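## Task

Read the lot number on the shelf edge beneath each foam block. Every foam block whose number shows up at least twice anywhere in the storeroom must end up on the desk, lying entirely on top with nothing overhanging its edge. All other foam blocks stay on the shelf they started on. The robot must not tip over or be left leaning, or the task fails.

## Robot and tools

ROBOT. TidyBot++: a wheeled base (0.54 m long, 0.50 m wide, 0.38 m tall) carrying one seven-joint Kinova arm with a two-finger Robotiq gripper. The shoulder sits 0.12 m ahead of the base centre, 0.68 m up. Cameras: base_camera (fixed on the base, looking ahead) and wrist_camera (looks along the hand). The arm begins folded, hand pointing down, sticking out about 0.08 m in front of the base.

FRAMES. Base frame: origin on the floor below the base centre, x ahead, y to the left, z up, metres. hand_pose reports the point between the finger pads in this frame; the hand's own z axis runs out along the fingers and the fingers close along its y axis. The odometry frame equals the base frame at scene start; base_odometry counts wheel rotation only, so slip looks like travel, and heading is in radians (left positive, -3.142 to 3.142). base_tilt is in degrees, positive when leaning forward or right.

move. One action per call. Keys:
- base: an object of relative offsets from where the base currently is, measured along its own axes at the start: translate_m (ahead +, -2 to 2 m), strafe_m (left +, -2 to 2 m), rotate_rad (counter-clockwise +, -6.3 to 6.3 rad). Not a pose.
- joints: absolute angle targets by name: joint_1_rad (any angle; positive turns the arm clockwise seen from above, opposite to heading), joint_2_rad (-2.249 to 2.249, shoulder, 0 = upper arm vertical), joint_3_rad (any), joint_4_rad (-2.579 to 2.579, elbow), joint_5_rad (any), joint_6_rad (-2.099 to 2.099, wrist), joint_7_rad (any; at 1.57 with hand down, fingers open left/right), and gripper_pos from 0 (open, pad gap about 85 mm) to 1 (closed); gap is roughly 85 x (1 - gripper_pos) mm. Unbounded joints go the short way; turn more than half a revolution in several steps.
- target: one list of seven numbers [x, y, z, qw, qx, qy, qz], an absolute hand pose in the base frame (metres, unit quaternion), the same form hand_pose prints. With target, joints may only contain gripper_pos.
- speeds: optional caps for this call: translate_m and strafe_m 0.05 to 0.5 m/s (give just one when combining both), rotate_rad 0.1 to 1.57 rad/s.
- cameras: list of base_camera, wrist_camera or all; [] gives no images. blocking: true (default) waits until everything rests; false returns in about half a second while motion continues.
An empty move just reports state. Unknown keys make the call invalid; out-of-range values get it refused, and a refusal or an unplanned stop cancels the rest of your calls in that reply.

wait(seconds 0 to 10, cameras) lets the scene run and reports. stop(cameras) brakes everything you started. zoom_image(camera, region [x0, y0, x1, y1] pixels, top-left origin, max 504 x 504) enlarges part of the latest image: use it to read lot labels. read_manual gives licence text only. finished_scene(scene: the current scene number) ends the scene for good.

RESULT LINES. move reads done or the worst status. base_status, joint_status, hand_status: moving, done, off_target (rested away from target, maybe still pushing), contact_stop, time_out (base moves cap at 14 s; an unreachable target wanders up to 10 s), not_followed (a safety check held the arm: joint command not followed or pose unreachable, with a cause), torque_fault, limit_stop_at_motor_heat. joint_positions in rad; hand_pose and hand_target (where the hand would be with every joint on target); motor_effort in percent with the last action's peak in brackets; Motor temperatures per joint; on_its_own lists unrequested behaviour; ARM HIT, MOTOR HOT, OVER-TEMPERATURE FAULT warn of trouble. A pictures line names the cameras in image order.

PRACTICAL. After a done target the hand lands within about 3 cm; fix it by adding (desired - hand_pose) to the last target. To hold still, resend hand_target, not hand_pose. Held objects make the arm sag; correct the same way and never command a joint to its current reading while loaded. Hand poses low, close and pointing forward in front of the base go badly. Reaching straight down works up to roughly 0.94 m high near the base, less farther out. Closing at 1 gives done if empty, off_target with a reading if something is held. Closed fingertips reach about 20 mm beyond the hand point. A load resting on a surface stops hand_pose from descending while commands continue lower.

AVOID. The arm does not dodge obstacles and keeps shoving; no check keeps it off the base. Never drive or turn the base while the arm is caught on something above about 0.6 m, and don't swing a stretched arm sideways or reach far out from folded over nearby furniture: the robot may tip. If leaning, pull the arm back or reverse away. Big hits trip a 10 s torque fault. Don't drop, fling or release moving items, slam, squeeze hard on a supported object or twist the gripper. Keep load-holding and stretched poses short so motors stay cool. Objects may occasionally get a small nudge from outside.

Each tool is called after "Call:" as a command line: name --argument value for each argument, lists and objects as JSON in quotes; but a table of rows of numbers goes row by row, as --pt "numbers of a row", without its own name.

## Session

Call:
move

Scene clock: 0.00 s.
Motor temperatures (°C): [38 35 31 37 40 37 42]
base_odometry: x=+0.000 y=+0.000 heading=+0.000
base_tilt: forward=-0.4 right=+0.6
base_status: not commanded
joint_positions: joint_1_rad=-0.038 joint_2_rad=-0.374 joint_3_rad=+3.113 joint_4_rad=-2.523 joint_5_rad=-0.004 joint_6_rad=-0.911 joint_7_rad=+1.592 gripper_pos=+0.000
joint_status: not commanded
motor_effort: joint_1_rad=-1 joint_2_rad=-1 joint_3_rad=+1 joint_4_rad=+15 joint_5_rad=+1 joint_6_rad=+1 joint_7_rad=+0
hand_pose: x=+0.2532 y=+0.0103 z=+0.5912 quat_wxyz=(+0.003, +0.998, +0.042, +0.041) (m; base frame)
hand_target: x=+0.2524 y=+0.0102 z=+0.5907 quat_wxyz=(+0.003, +0.998, +0.042, +0.040) (m; base frame)
hand_status: not commanded
pictures: base_camera, wrist_camera
Images, in order (width x height): base_camera 644x364, wrist_camera 644x476.

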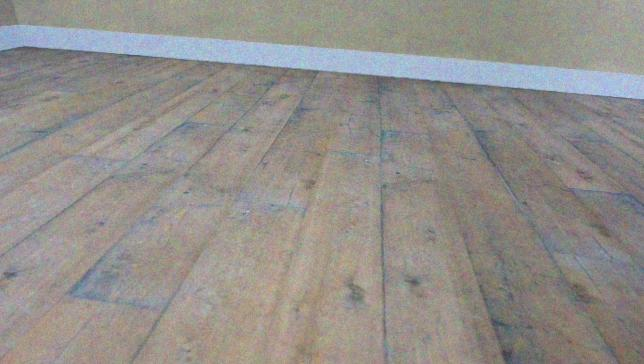

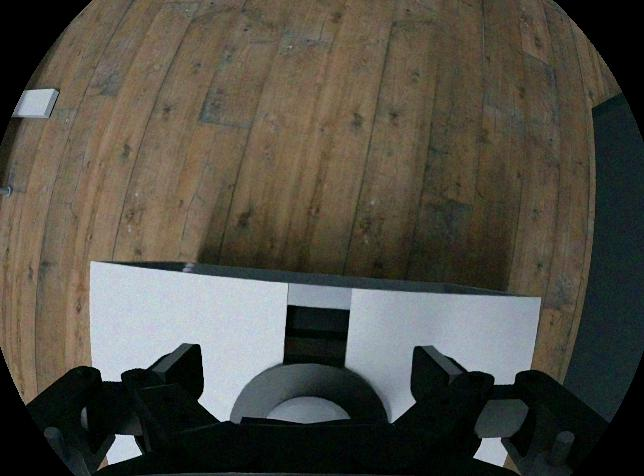

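Call:
move --joints '{"joint_6_rad":0.45,"joint_1_rad":0}'

Call:
move --base '{"rotate_rad":1.05}'

Call:
move --base '{"rotate_rad":1.05}'

Call:
move --base '{"rotate_rad":1.05}'

Call:
move --base '{"rotate_rad":1.05}'

Call:
move --base '{"rotate_rad":1.05}'

Scene clock: 2.27 s.
Motor temperatures (°C): [38 35 31 37 40 37 42]
move: done
base_odometry: x=+0.000 y=+0.000 heading=+0.000
base_tilt: forward=-0.3 right=+0.6
base_status: not commanded
joint_positions: joint_1_rad=-0.019 joint_2_rad=-0.374 joint_3_rad=+3.113 joint_4_rad=-2.522 joint_5_rad=-0.004 joint_6_rad=+0.395 joint_7_rad=+1.592 gripper_pos=+0.000
joint_status: all done
motor_effort: joint_1_rad=-1(2) joint_2_rad=-5(6) joint_3_rad=+1(1) joint_4_rad=+19(20) joint_5_rad=+1(1) joint_6_rad=+9(9) joint_7_rad=+0(1)
hand_pose: x=+0.5340 y=+0.0216 z=+0.8452 quat_wxyz=(-0.005, +0.768, +0.027, +0.640) (m; base frame)
hand_target: x=+0.5364 y=+0.0138 z=+0.8606 quat_wxyz=(+0.001, +0.751, +0.019, +0.660) (m; base frame)
hand_status: not commanded
pictures: base_camera, wrist_camera
Images, in order (width x height): base_camera 644x364, wrist_camera 644x476.

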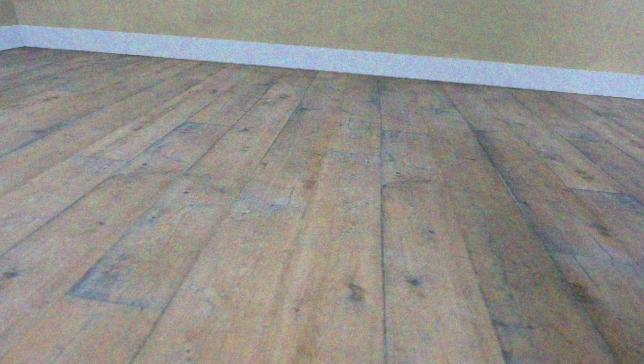

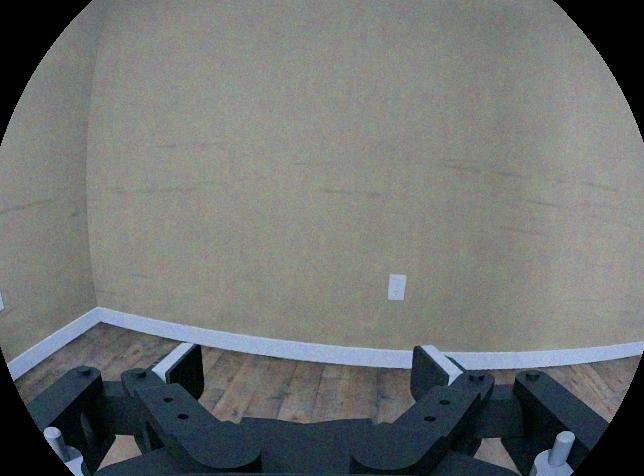

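Scene clock: 4.20 s.
Motor temperatures (°C): [38 35 31 37 40 37 42]
move: done
base_odometry: x=+0.000 y=+0.000 heading=+1.049
base_tilt: forward=-0.4 right=+0.6
base_status: done
joint_positions: joint_1_rad=-0.015 joint_2_rad=-0.374 joint_3_rad=+3.113 joint_4_rad=-2.522 joint_5_rad=-0.004 joint_6_rad=+0.395 joint_7_rad=+1.592 gripper_pos=+0.000
joint_status: not commanded
motor_effort: joint_1_rad=-1(2) joint_2_rad=-6(7) joint_3_rad=+1(2) joint_4_rad=+19(20) joint_5_rad=+0(1) joint_6_rad=+9(9) joint_7_rad=-1(1)
hand_pose: x=+0.5341 y=+0.0199 z=+0.8453 quat_wxyz=(-0.003, +0.768, +0.025, +0.640) (m; base frame)
hand_target: x=+0.5364 y=+0.0138 z=+0.8606 quat_wxyz=(+0.001, +0.751, +0.019, +0.660) (m; base frame)
hand_status: not commanded
pictures: base_camera, wrist_camera
Images, in order (width x height): base_camera 644x364, wrist_camera 644x476.

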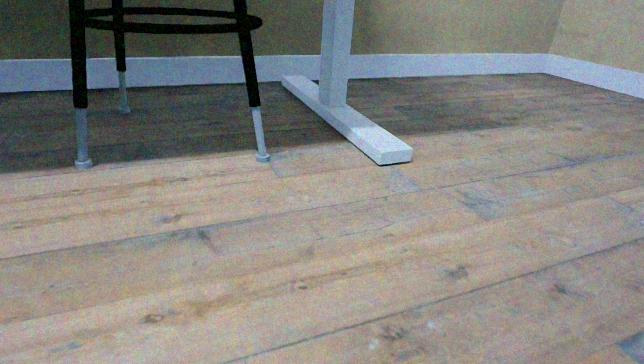

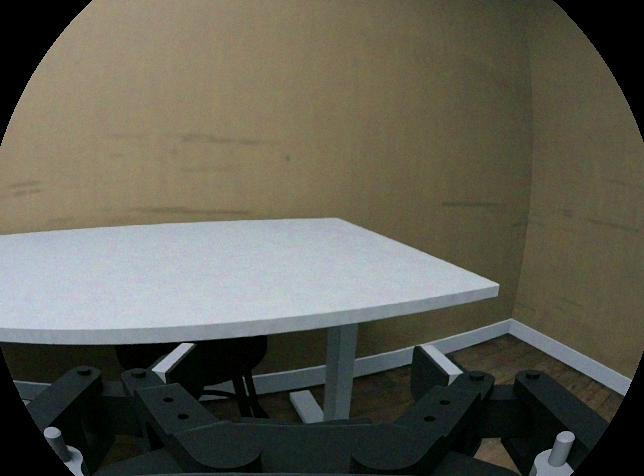

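Scene clock: 6.13 s.
Motor temperatures (°C): [38 35 31 37 40 37 42]
move: done
base_odometry: x=+0.000 y=+0.000 heading=+2.099
base_tilt: forward=-0.4 right=+0.6
base_status: done
joint_positions: joint_1_rad=-0.013 joint_2_rad=-0.374 joint_3_rad=+3.113 joint_4_rad=-2.522 joint_5_rad=-0.004 joint_6_rad=+0.395 joint_7_rad=+1.592 gripper_pos=+0.000
joint_status: not commanded
motor_effort: joint_1_rad=-1(1) joint_2_rad=-6(7) joint_3_rad=+1(2) joint_4_rad=+19(20) joint_5_rad=+1(1) joint_6_rad=+9(9) joint_7_rad=+0(1)
hand_pose: x=+0.5341 y=+0.0191 z=+0.8453 quat_wxyz=(-0.003, +0.768, +0.025, +0.640) (m; base frame)
hand_target: x=+0.5364 y=+0.0138 z=+0.8606 quat_wxyz=(+0.001, +0.751, +0.019, +0.660) (m; base frame)
hand_status: not commanded
pictures: base_camera, wrist_camera
Images, in order (width x height): base_camera 644x364, wrist_camera 644x476.

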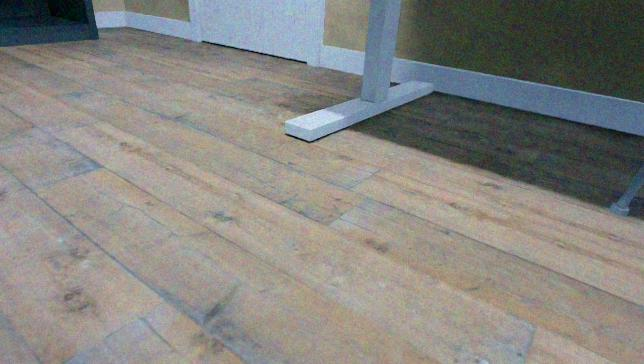

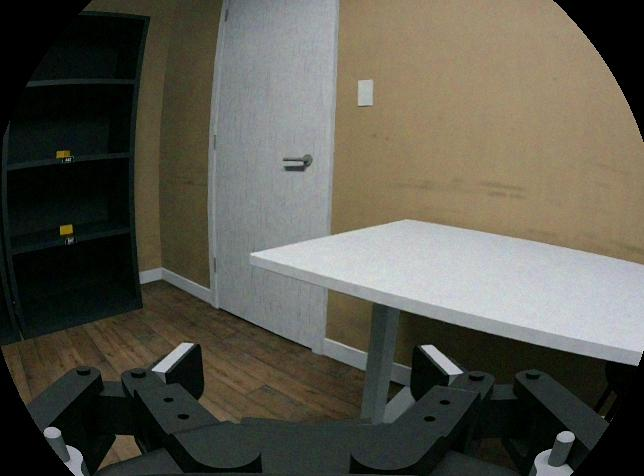

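Scene clock: 8.07 s.
Motor temperatures (°C): [38 35 31 37 40 38 42]
move: done
base_odometry: x=+0.000 y=+0.000 heading=-3.135
base_tilt: forward=-0.3 right=+0.6
base_status: done
joint_positions: joint_1_rad=-0.012 joint_2_rad=-0.374 joint_3_rad=+3.113 joint_4_rad=-2.522 joint_5_rad=-0.004 joint_6_rad=+0.395 joint_7_rad=+1.592 gripper_pos=+0.000
joint_status: not commanded
motor_effort: joint_1_rad=+0(2) joint_2_rad=-5(7) joint_3_rad=+1(2) joint_4_rad=+19(20) joint_5_rad=+1(1) joint_6_rad=+9(9) joint_7_rad=+0(1)
hand_pose: x=+0.5341 y=+0.0188 z=+0.8453 quat_wxyz=(-0.002, +0.768, +0.024, +0.640) (m; base frame)
hand_target: x=+0.5364 y=+0.0138 z=+0.8606 quat_wxyz=(+0.001, +0.751, +0.019, +0.660) (m; base frame)
hand_status: not commanded
pictures: base_camera, wrist_camera
Images, in order (width x height): base_camera 644x364, wrist_camera 644x476.

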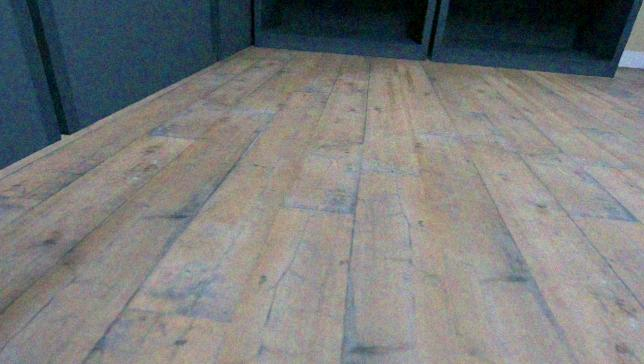

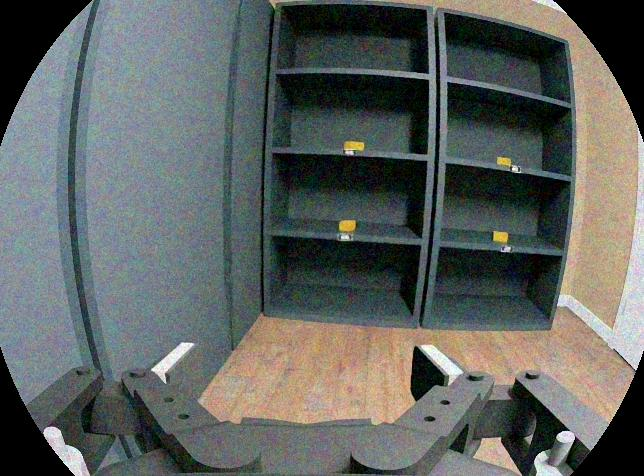

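Scene clock: 10.00 s.
Motor temperatures (°C): [38 35 31 37 40 38 42]
move: done
base_odometry: x=+0.000 y=+0.000 heading=-2.086
base_tilt: forward=-0.3 right=+0.6
base_status: done
joint_positions: joint_1_rad=-0.011 joint_2_rad=-0.374 joint_3_rad=+3.113 joint_4_rad=-2.522 joint_5_rad=-0.004 joint_6_rad=+0.395 joint_7_rad=+1.592 gripper_pos=+0.000
joint_status: not commanded
motor_effort: joint_1_rad=-1(2) joint_2_rad=-6(7) joint_3_rad=+1(2) joint_4_rad=+19(20) joint_5_rad=+1(1) joint_6_rad=+9(9) joint_7_rad=+0(1)
hand_pose: x=+0.5341 y=+0.0186 z=+0.8454 quat_wxyz=(-0.002, +0.768, +0.024, +0.640) (m; base frame)
hand_target: x=+0.5364 y=+0.0138 z=+0.8606 quat_wxyz=(+0.001, +0.751, +0.019, +0.660) (m; base frame)
hand_status: not commanded
pictures: base_camera, wrist_camera
Images, in order (width x height): base_camera 644x364, wrist_camera 644x476.

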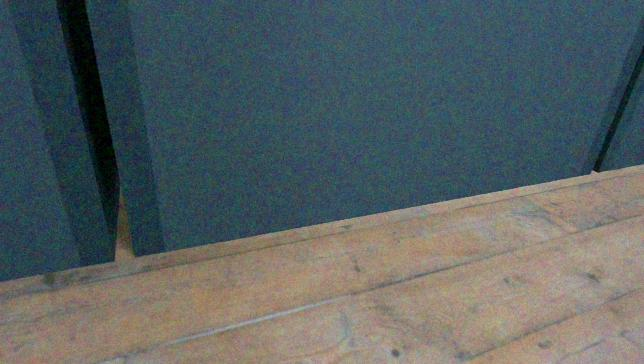

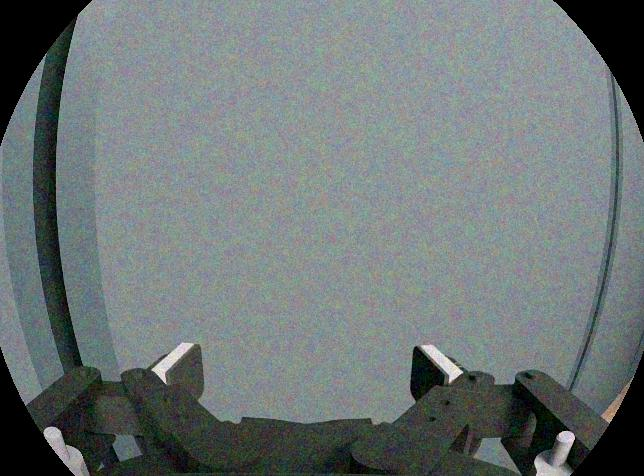

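Scene clock: 11.93 s.
Motor temperatures (°C): [38 35 31 37 40 38 42]
move: done
base_odometry: x=+0.000 y=+0.000 heading=-1.037
base_tilt: forward=-0.3 right=+0.6
base_status: done
joint_positions: joint_1_rad=-0.011 joint_2_rad=-0.374 joint_3_rad=+3.112 joint_4_rad=-2.522 joint_5_rad=-0.004 joint_6_rad=+0.396 joint_7_rad=+1.592 gripper_pos=+0.000
joint_status: not commanded
motor_effort: joint_1_rad=-1(1) joint_2_rad=-5(7) joint_3_rad=+1(2) joint_4_rad=+19(20) joint_5_rad=+1(1) joint_6_rad=+8(9) joint_7_rad=+0(1)
hand_pose: x=+0.5342 y=+0.0184 z=+0.8454 quat_wxyz=(-0.002, +0.768, +0.024, +0.640) (m; base frame)
hand_target: x=+0.5364 y=+0.0138 z=+0.8606 quat_wxyz=(+0.001, +0.751, +0.019, +0.660) (m; base frame)
hand_status: not commanded
pictures: base_camera, wrist_camera
Images, in order (width x height): base_camera 644x364, wrist_camera 644x476.

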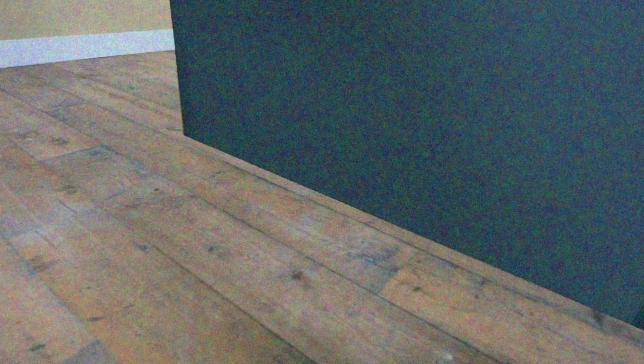

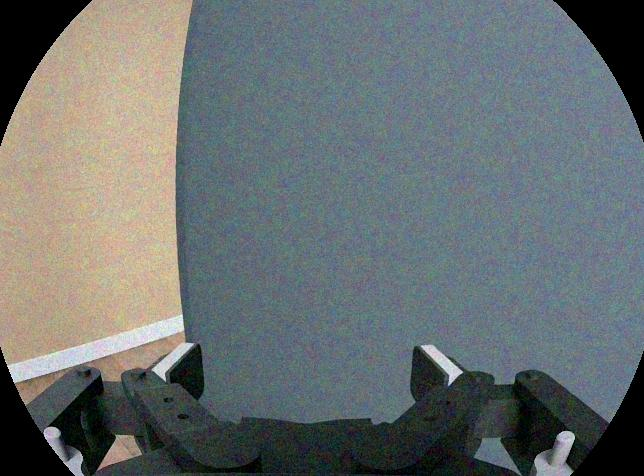

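Call:
move --base '{"rotate_rad":1.037}' --cameras '[]'

Call:
move --base '{"translate_m":1.1}'

Call:
move --base '{"rotate_rad":-1.57}'

Scene clock: 14.07 s.
Motor temperatures (°C): [38 35 31 37 40 38 42]
move: done
base_odometry: x=+0.000 y=+0.000 heading=-0.001
base_tilt: forward=-0.4 right=+0.6
base_status: done
joint_positions: joint_1_rad=-0.011 joint_2_rad=-0.374 joint_3_rad=+3.112 joint_4_rad=-2.522 joint_5_rad=-0.004 joint_6_rad=+0.396 joint_7_rad=+1.592 gripper_pos=+0.000
joint_status: not commanded
motor_effort: joint_1_rad=-1(2) joint_2_rad=-6(7) joint_3_rad=+1(2) joint_4_rad=+19(20) joint_5_rad=+1(1) joint_6_rad=+9(9) joint_7_rad=+0(1)
hand_pose: x=+0.5342 y=+0.0183 z=+0.8454 quat_wxyz=(-0.002, +0.768, +0.024, +0.640) (m; base frame)
hand_target: x=+0.5364 y=+0.0138 z=+0.8606 quat_wxyz=(+0.001, +0.751, +0.019, +0.660) (m; base frame)
hand_status: not commanded
pictures: none
No camera images: "cameras" was empty.

Scene clock: 17.63 s.
Motor temperatures (°C): [38 35 31 37 40 38 42]
move: done
base_odometry: x=+1.100 y=-0.001 heading=+0.001
base_tilt: forward=-0.3 right=+0.6
base_status: done
joint_positions: joint_1_rad=-0.011 joint_2_rad=-0.375 joint_3_rad=+3.112 joint_4_rad=-2.522 joint_5_rad=-0.004 joint_6_rad=+0.398 joint_7_rad=+1.592 gripper_pos=+0.000
joint_status: not commanded
motor_effort: joint_1_rad=+0(1) joint_2_rad=-6(8) joint_3_rad=+1(1) joint_4_rad=+19(21) joint_5_rad=+1(1) joint_6_rad=+9(9) joint_7_rad=+0(1)
hand_pose: x=+0.5341 y=+0.0183 z=+0.8464 quat_wxyz=(-0.002, +0.767, +0.024, +0.641) (m; base frame)
hand_target: x=+0.5364 y=+0.0138 z=+0.8606 quat_wxyz=(+0.001, +0.751, +0.019, +0.660) (m; base frame)
hand_status: not commanded
pictures: base_camera, wrist_camera
Images, in order (width x height): base_camera 644x364, wrist_camera 644x476.

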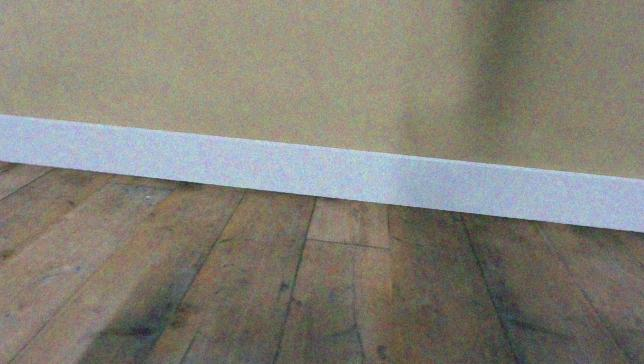

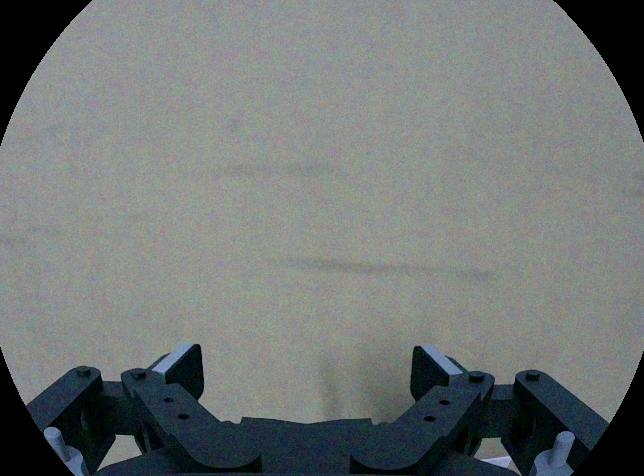

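Scene clock: 19.97 s.
Motor temperatures (°C): [38 35 31 37 40 38 42]
move: done
base_odometry: x=+1.100 y=-0.001 heading=-1.569
base_tilt: forward=-0.4 right=+0.6
base_status: done
joint_positions: joint_1_rad=-0.009 joint_2_rad=-0.375 joint_3_rad=+3.113 joint_4_rad=-2.522 joint_5_rad=-0.004 joint_6_rad=+0.398 joint_7_rad=+1.592 gripper_pos=+0.000
joint_status: not commanded
motor_effort: joint_1_rad=-1(2) joint_2_rad=-5(7) joint_3_rad=+1(3) joint_4_rad=+19(20) joint_5_rad=+1(1) joint_6_rad=+9(9) joint_7_rad=+0(1)
hand_pose: x=+0.5342 y=+0.0177 z=+0.8465 quat_wxyz=(-0.002, +0.767, +0.023, +0.641) (m; base frame)
hand_target: x=+0.5364 y=+0.0138 z=+0.8606 quat_wxyz=(+0.001, +0.751, +0.019, +0.660) (m; base frame)
hand_status: not commanded
pictures: base_camera, wrist_camera
Images, in order (width x height): base_camera 644x364, wrist_camera 644x476.

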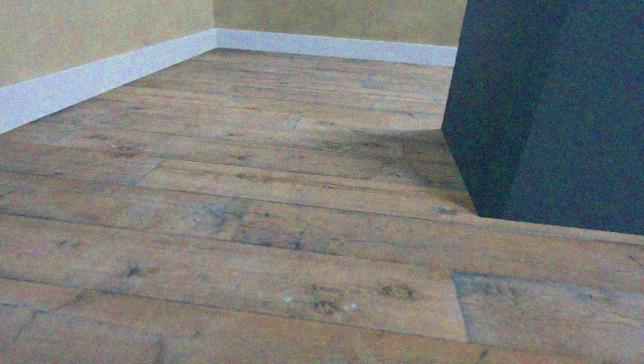

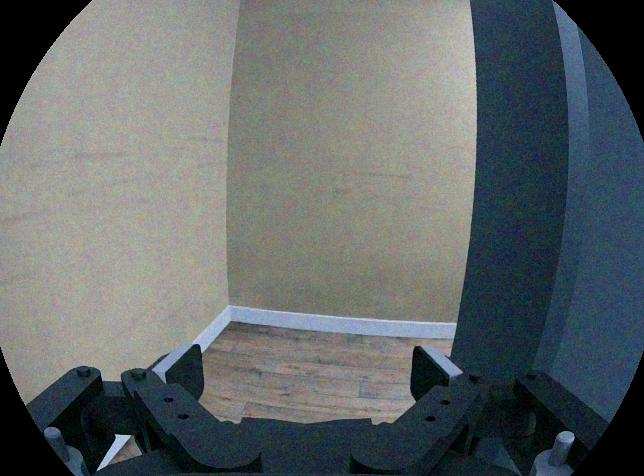

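Call:
move --base '{"translate_m":1.55}'

Call:
move --base '{"rotate_rad":-1.2}'

Scene clock: 24.63 s.
Motor temperatures (°C): [38 35 31 37 40 38 42]
move: done
base_odometry: x=+1.103 y=-1.551 heading=-1.570
base_tilt: forward=-0.3 right=+0.6
base_status: done
joint_positions: joint_1_rad=-0.009 joint_2_rad=-0.376 joint_3_rad=+3.113 joint_4_rad=-2.522 joint_5_rad=-0.004 joint_6_rad=+0.399 joint_7_rad=+1.592 gripper_pos=+0.000
joint_status: not commanded
motor_effort: joint_1_rad=+0(1) joint_2_rad=-5(8) joint_3_rad=+1(1) joint_4_rad=+20(21) joint_5_rad=+1(1) joint_6_rad=+9(9) joint_7_rad=+0(1)
hand_pose: x=+0.5341 y=+0.0177 z=+0.8472 quat_wxyz=(-0.002, +0.766, +0.023, +0.642) (m; base frame)
hand_target: x=+0.5364 y=+0.0138 z=+0.8606 quat_wxyz=(+0.001, +0.751, +0.019, +0.660) (m; base frame)
hand_status: not commanded
pictures: base_camera, wrist_camera
Images, in order (width x height): base_camera 644x364, wrist_camera 644x476.

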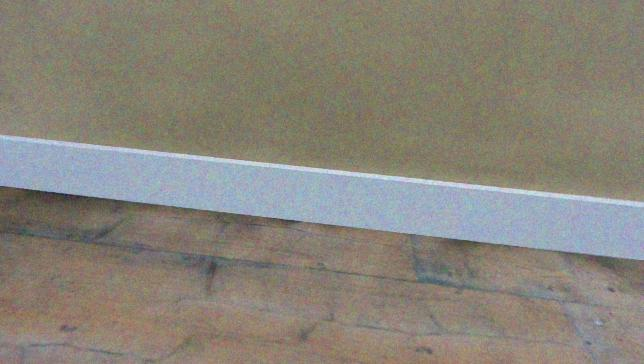

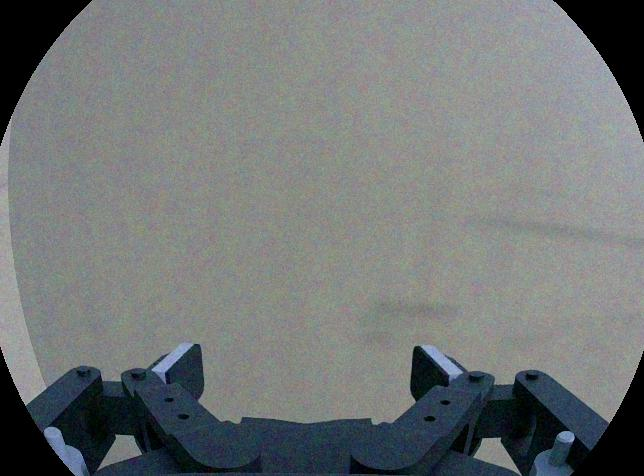

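Scene clock: 26.67 s.
Motor temperatures (°C): [38 35 31 37 40 38 42]
move: done
base_odometry: x=+1.103 y=-1.551 heading=-2.769
base_tilt: forward=-0.3 right=+0.6
base_status: done
joint_positions: joint_1_rad=-0.009 joint_2_rad=-0.376 joint_3_rad=+3.113 joint_4_rad=-2.522 joint_5_rad=-0.004 joint_6_rad=+0.399 joint_7_rad=+1.592 gripper_pos=+0.000
joint_status: not commanded
motor_effort: joint_1_rad=+0(1) joint_2_rad=-6(7) joint_3_rad=+1(2) joint_4_rad=+19(20) joint_5_rad=+1(1) joint_6_rad=+9(10) joint_7_rad=+0(1)
hand_pose: x=+0.5341 y=+0.0173 z=+0.8472 quat_wxyz=(-0.001, +0.766, +0.023, +0.642) (m; base frame)
hand_target: x=+0.5364 y=+0.0138 z=+0.8606 quat_wxyz=(+0.001, +0.751, +0.019, +0.660) (m; base frame)
hand_status: not commanded
pictures: base_camera, wrist_camera
Images, in order (width x height): base_camera 644x364, wrist_camera 644x476.

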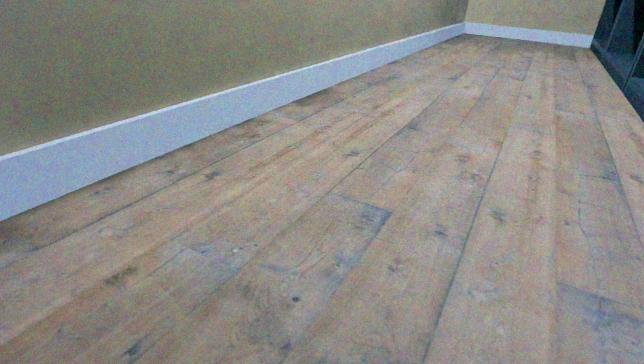

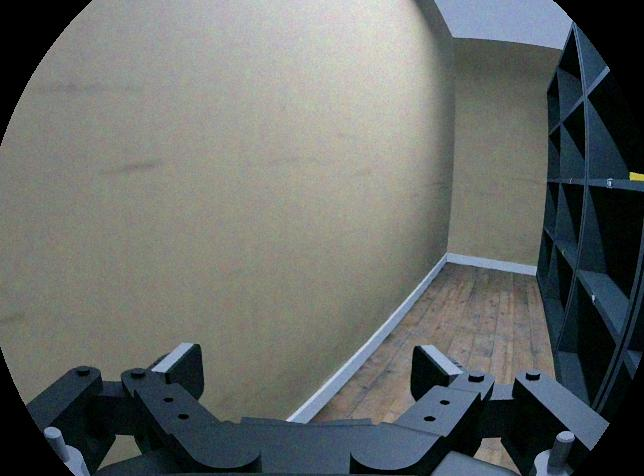

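Call:
move --base '{"rotate_rad":-0.372}'

Call:
move --base '{"translate_m":0.7,"strafe_m":0.35}' --joints '{"joint_1_rad":1.4}'

Scene clock: 28.30 s.
Motor temperatures (°C): [38 35 31 37 40 38 42]
move: done
base_odometry: x=+1.103 y=-1.551 heading=-3.140
base_tilt: forward=-0.3 right=+0.6
base_status: done
joint_positions: joint_1_rad=-0.008 joint_2_rad=-0.376 joint_3_rad=+3.113 joint_4_rad=-2.522 joint_5_rad=-0.004 joint_6_rad=+0.399 joint_7_rad=+1.592 gripper_pos=+0.000
joint_status: not commanded
motor_effort: joint_1_rad=-1(1) joint_2_rad=-6(6) joint_3_rad=+1(2) joint_4_rad=+20(20) joint_5_rad=+1(1) joint_6_rad=+8(9) joint_7_rad=+0(1)
hand_pose: x=+0.5341 y=+0.0170 z=+0.8472 quat_wxyz=(-0.001, +0.766, +0.023, +0.642) (m; base frame)
hand_target: x=+0.5364 y=+0.0138 z=+0.8606 quat_wxyz=(+0.001, +0.751, +0.019, +0.660) (m; base frame)
hand_status: not commanded
pictures: base_camera, wrist_camera
Images, in order (width x height): base_camera 644x364, wrist_camera 644x476.

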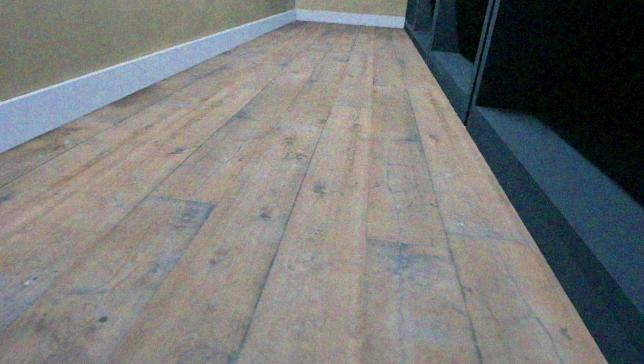

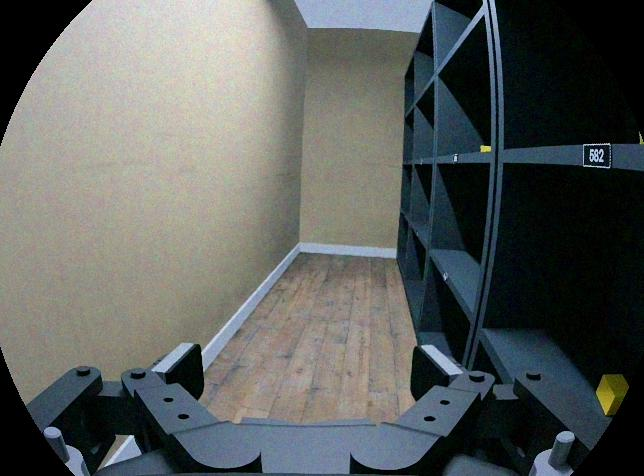

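Scene clock: 31.07 s.
Motor temperatures (°C): [38 35 31 37 40 38 42]
move: done
base_odometry: x=+0.404 y=-1.902 heading=-3.140
base_tilt: forward=-0.3 right=+0.6
base_status: done
joint_positions: joint_1_rad=+1.381 joint_2_rad=-0.376 joint_3_rad=+3.113 joint_4_rad=-2.522 joint_5_rad=-0.004 joint_6_rad=+0.399 joint_7_rad=+1.592 gripper_pos=+0.000
joint_status: all done
motor_effort: joint_1_rad=+0(2) joint_2_rad=-6(6) joint_3_rad=+1(2) joint_4_rad=+19(21) joint_5_rad=+1(1) joint_6_rad=+8(10) joint_7_rad=+0(1)
hand_pose: x=+0.2108 y=-0.4051 z=+0.8476 quat_wxyz=(+0.410, +0.603, -0.473, +0.494) (m; base frame)
hand_target: x=+0.2036 y=-0.4090 z=+0.8606 quat_wxyz=(+0.426, +0.587, -0.469, +0.504) (m; base frame)
hand_status: not commanded
pictures: base_camera, wrist_camera
Images, in order (width x height): base_camera 644x364, wrist_camera 644x476.

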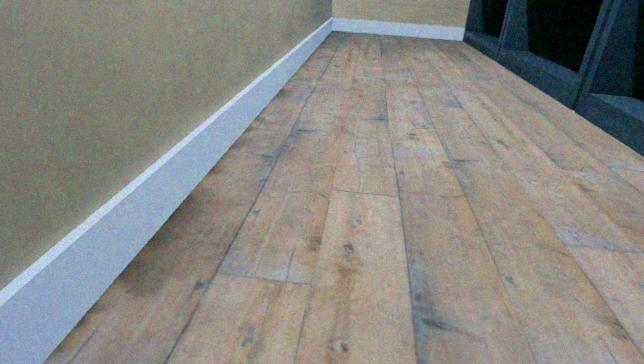

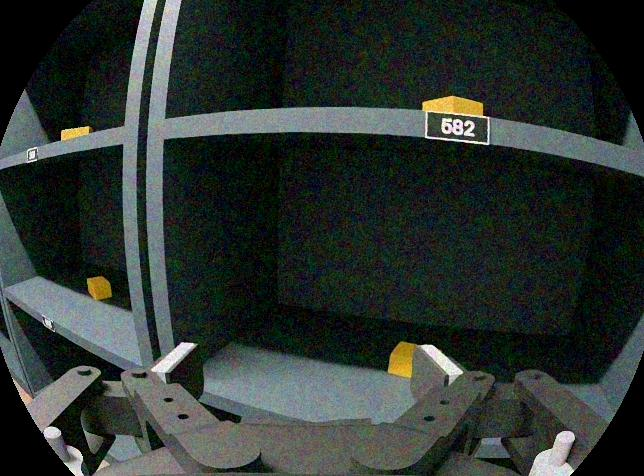

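Call:
move --joints '{"joint_6_rad":-0.15}'

Call:
move --base '{"translate_m":0.8}'

Call:
move --joints '{"joint_6_rad":0.45}'

Call:
move --base '{"translate_m":0.9}'

Call:
move --joints '{"joint_6_rad":-0.15}'

Scene clock: 32.67 s.
Motor temperatures (°C): [38 35 31 37 40 38 42]
move: done
base_odometry: x=+0.404 y=-1.902 heading=-3.140
base_tilt: forward=-0.3 right=+0.6
base_status: not commanded
joint_positions: joint_1_rad=+1.381 joint_2_rad=-0.376 joint_3_rad=+3.113 joint_4_rad=-2.521 joint_5_rad=-0.004 joint_6_rad=-0.112 joint_7_rad=+1.592 gripper_pos=+0.000
joint_status: all done
motor_effort: joint_1_rad=-1(1) joint_2_rad=-4(6) joint_3_rad=+0(1) joint_4_rad=+18(21) joint_5_rad=+1(1) joint_6_rad=+7(9) joint_7_rad=+0(1)
hand_pose: x=+0.1959 y=-0.3413 z=+0.7051 quat_wxyz=(+0.275, +0.710, -0.558, +0.329) (m; base frame)
hand_target: x=+0.1876 y=-0.3340 z=+0.6934 quat_wxyz=(+0.265, +0.712, -0.571, +0.311) (m; base frame)
hand_status: not commanded
pictures: base_camera, wrist_camera
Images, in order (width x height): base_camera 644x364, wrist_camera 644x476.

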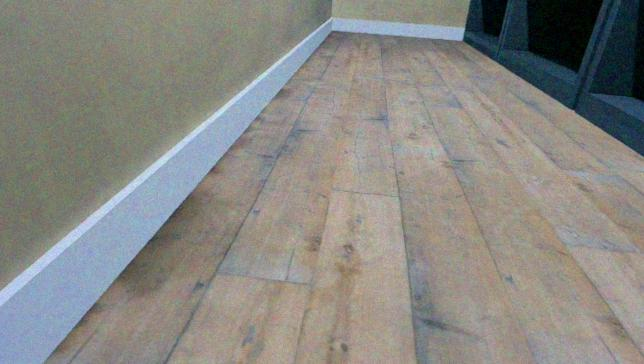

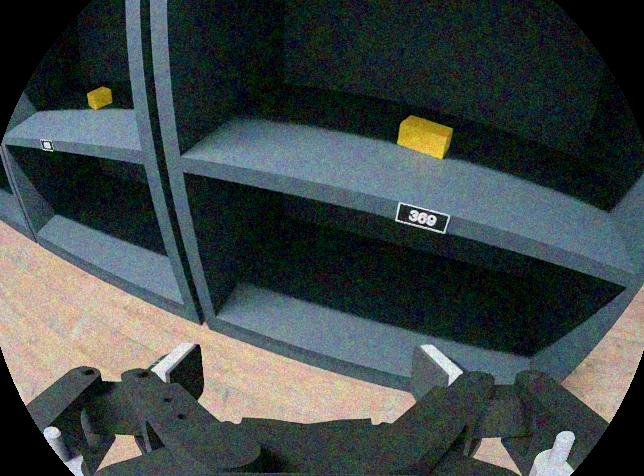

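Scene clock: 38.00 s.
Motor temperatures (°C): [38 35 31 37 40 38 42]
move: time_out
base_odometry: x=-0.394 y=-1.903 heading=+3.141
base_tilt: forward=-0.3 right=+0.6
base_status: translate_m time_out (by the wheels' count: +0.797 of +0.800)
joint_positions: joint_1_rad=+1.384 joint_2_rad=-0.378 joint_3_rad=+3.112 joint_4_rad=-2.522 joint_5_rad=-0.004 joint_6_rad=-0.112 joint_7_rad=+1.592 gripper_pos=+0.000
joint_status: not commanded
motor_effort: joint_1_rad=+0(1) joint_2_rad=-4(10) joint_3_rad=+0(4) joint_4_rad=+19(20) joint_5_rad=+1(1) joint_6_rad=+7(8) joint_7_rad=+0(1)
hand_pose: x=+0.1952 y=-0.3412 z=+0.7052 quat_wxyz=(+0.275, +0.710, -0.559, +0.328) (m; base frame)
hand_target: x=+0.1876 y=-0.3340 z=+0.6934 quat_wxyz=(+0.265, +0.712, -0.571, +0.311) (m; base frame)
hand_status: not commanded
pictures: base_camera, wrist_camera
Images, in order (width x height): base_camera 644x364, wrist_camera 644x476.

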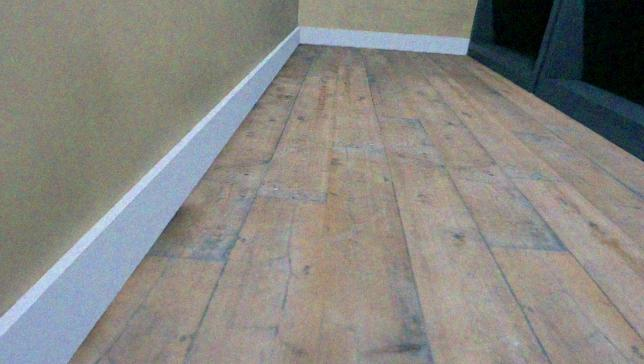

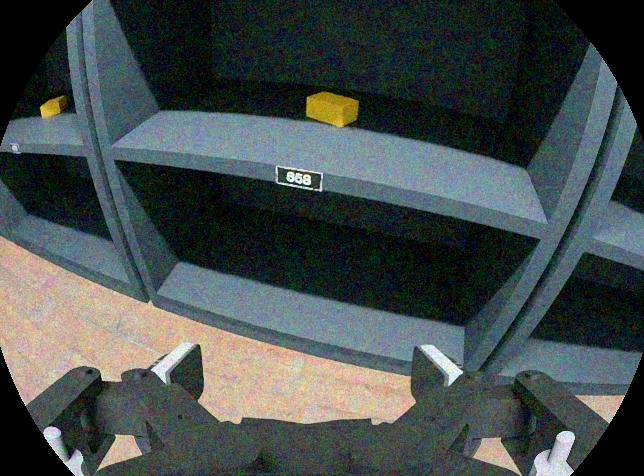

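not run: a stop that you did not command came earlier in this reply.

not run: a stop that you did not command came earlier in this reply.

not run: a stop that you did not command came earlier in this reply.

Call:
zoom_image --camera "wrist_camera" --region '[250, 150, 350, 210]'

Call:
move --joints '{"joint_6_rad":0.45}'

Call:
move --base '{"translate_m":0.9}'

Call:
move --joints '{"joint_6_rad":-0.15}'

Scaled by 5.040.

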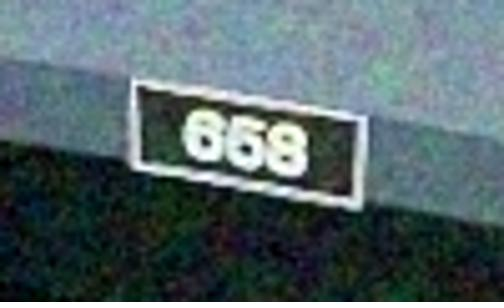

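Scene clock: 39.47 s.
Motor temperatures (°C): [38 35 31 37 40 38 42]
move: done
base_odometry: x=-0.394 y=-1.903 heading=+3.141
base_tilt: forward=-0.4 right=+0.6
base_status: not commanded
joint_positions: joint_1_rad=+1.384 joint_2_rad=-0.378 joint_3_rad=+3.112 joint_4_rad=-2.521 joint_5_rad=-0.004 joint_6_rad=+0.403 joint_7_rad=+1.592 gripper_pos=+0.000
joint_status: all done
motor_effort: joint_1_rad=+0(1) joint_2_rad=-6(6) joint_3_rad=+1(1) joint_4_rad=+19(22) joint_5_rad=+1(1) joint_6_rad=+8(9) joint_7_rad=+0(0)
hand_pose: x=+0.2101 y=-0.4055 z=+0.8500 quat_wxyz=(+0.412, +0.601, -0.472, +0.496) (m; base frame)
hand_target: x=+0.2036 y=-0.4090 z=+0.8606 quat_wxyz=(+0.426, +0.587, -0.469, +0.504) (m; base frame)
hand_status: not commanded
pictures: base_camera, wrist_camera
Images, in order (width x height): base_camera 644x364, wrist_camera 644x476.

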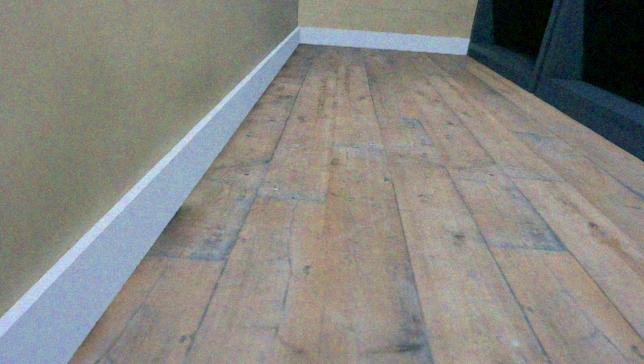

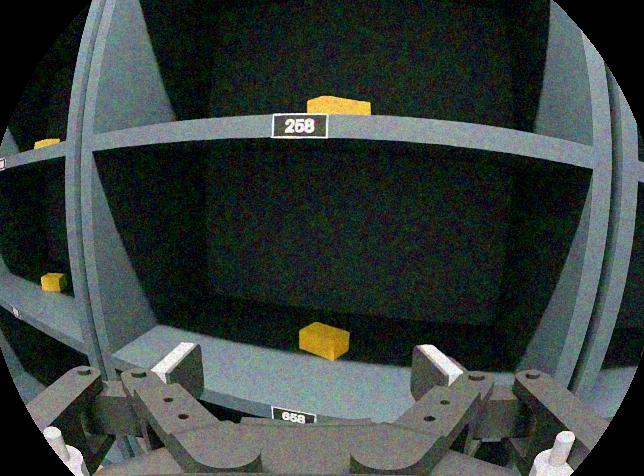

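Scene clock: 45.07 s.
Motor temperatures (°C): [38 35 31 37 40 38 42]
move: time_out
base_odometry: x=-1.292 y=-1.902 heading=+3.140
base_tilt: forward=-0.4 right=+0.6
base_status: translate_m time_out (by the wheels' count: +0.898 of +0.900)
joint_positions: joint_1_rad=+1.389 joint_2_rad=-0.378 joint_3_rad=+3.112 joint_4_rad=-2.521 joint_5_rad=-0.004 joint_6_rad=+0.404 joint_7_rad=+1.592 gripper_pos=+0.000
joint_status: not commanded
motor_effort: joint_1_rad=+0(3) joint_2_rad=-5(12) joint_3_rad=+1(3) joint_4_rad=+20(21) joint_5_rad=+1(2) joint_6_rad=+8(10) joint_7_rad=+0(1)
hand_pose: x=+0.2082 y=-0.4060 z=+0.8502 quat_wxyz=(+0.414, +0.600, -0.473, +0.495) (m; base frame)
hand_target: x=+0.2036 y=-0.4090 z=+0.8606 quat_wxyz=(+0.426, +0.587, -0.469, +0.504) (m; base frame)
hand_status: not commanded
pictures: base_camera, wrist_camera
Images, in order (width x height): base_camera 644x364, wrist_camera 644x476.

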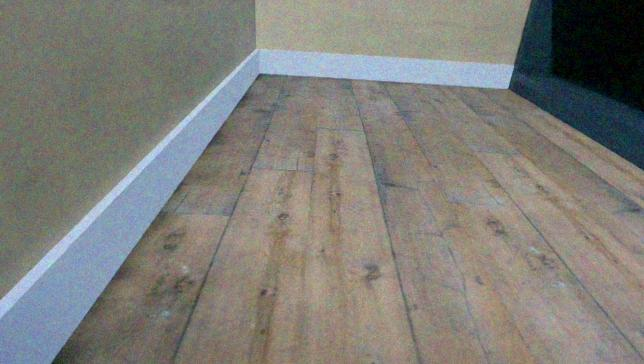

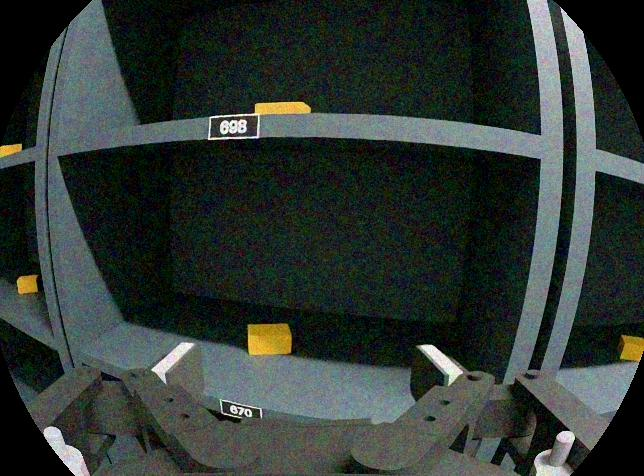

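not run: a stop that you did not command came earlier in this reply.

Call:
zoom_image --camera "wrist_camera" --region '[180, 90, 320, 430]'

Call:
move --base '{"translate_m":0.6}'

Scaled by 1.482.

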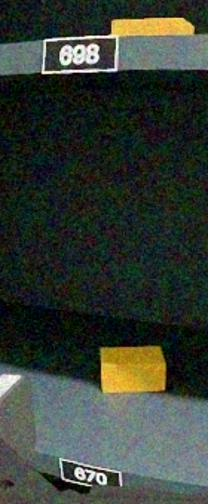

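Scene clock: 50.00 s.
Motor temperatures (°C): [38 35 31 37 40 38 42]
move: time_out
base_odometry: x=-1.890 y=-1.901 heading=+3.139
base_tilt: forward=-0.3 right=+0.6
base_status: translate_m time_out (by the wheels' count: +0.598 of +0.600)
joint_positions: joint_1_rad=+1.389 joint_2_rad=-0.378 joint_3_rad=+3.112 joint_4_rad=-2.521 joint_5_rad=-0.004 joint_6_rad=+0.404 joint_7_rad=+1.592 gripper_pos=+0.000
joint_status: not commanded
motor_effort: joint_1_rad=-1(1) joint_2_rad=-6(7) joint_3_rad=+1(2) joint_4_rad=+20(21) joint_5_rad=+1(1) joint_6_rad=+9(10) joint_7_rad=+0(1)
hand_pose: x=+0.2081 y=-0.4060 z=+0.8502 quat_wxyz=(+0.414, +0.600, -0.473, +0.495) (m; base frame)
hand_target: x=+0.2036 y=-0.4090 z=+0.8606 quat_wxyz=(+0.426, +0.587, -0.469, +0.504) (m; base frame)
hand_status: not commanded
pictures: base_camera, wrist_camera
Images, in order (width x height): base_camera 644x364, wrist_camera 644x476.

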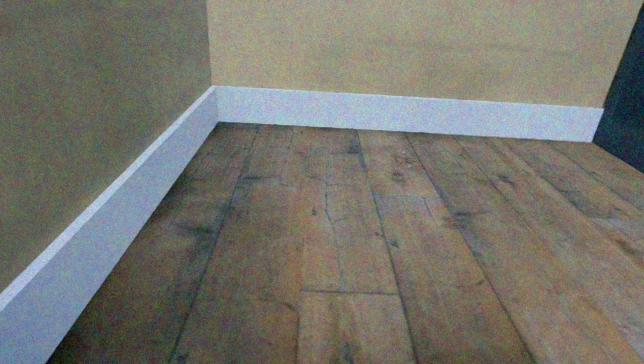

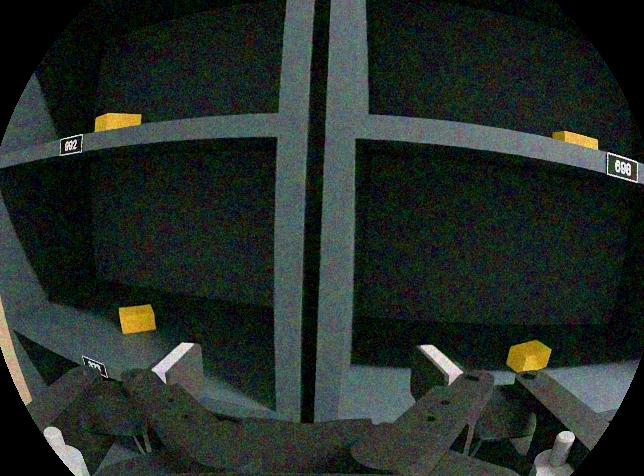

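Call:
move --joints '{"joint_6_rad":0.1,"joint_1_rad":0.9}'

Call:
zoom_image --camera "wrist_camera" --region '[100, 20, 400, 330]'

Scene clock: 51.83 s.
Motor temperatures (°C): [38 35 31 37 40 38 42]
move: done
base_odometry: x=-1.890 y=-1.901 heading=+3.139
base_tilt: forward=-0.3 right=+0.6
base_status: not commanded
joint_positions: joint_1_rad=+0.919 joint_2_rad=-0.378 joint_3_rad=+3.112 joint_4_rad=-2.521 joint_5_rad=-0.004 joint_6_rad=+0.152 joint_7_rad=+1.592 gripper_pos=+0.000
joint_status: all done
motor_effort: joint_1_rad=+0(2) joint_2_rad=-5(6) joint_3_rad=+1(1) joint_4_rad=+19(20) joint_5_rad=+1(1) joint_6_rad=+7(10) joint_7_rad=+0(1)
hand_pose: x=+0.3677 y=-0.3041 z=+0.7751 quat_wxyz=(+0.243, +0.762, -0.353, +0.487) (m; base frame)
hand_target: x=+0.3679 y=-0.2938 z=+0.7572 quat_wxyz=(+0.227, +0.779, -0.353, +0.466) (m; base frame)
hand_status: not commanded
pictures: base_camera, wrist_camera
Images, in order (width x height): base_camera 644x364, wrist_camera 644x476.

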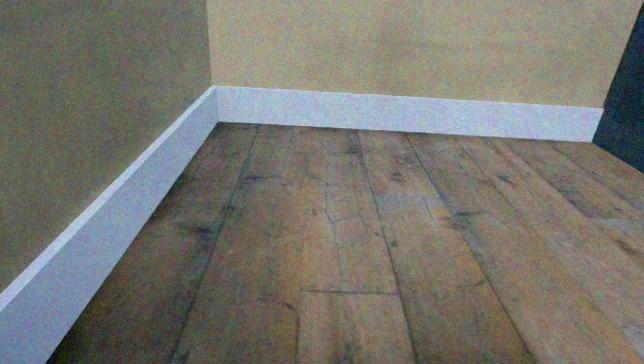

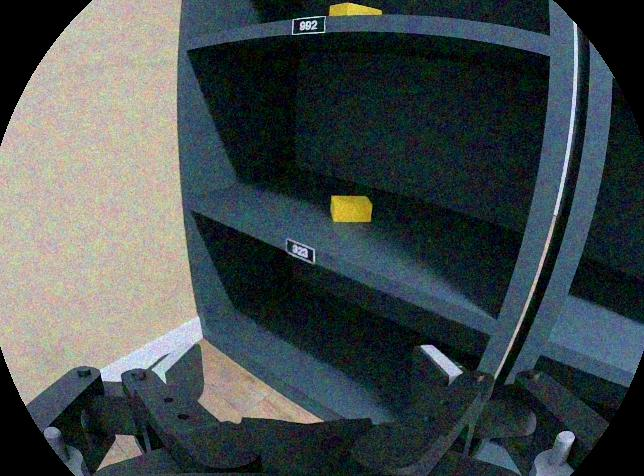

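Scaled by 1.626.

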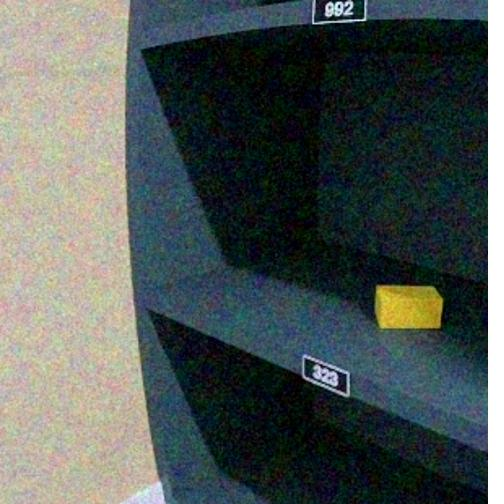

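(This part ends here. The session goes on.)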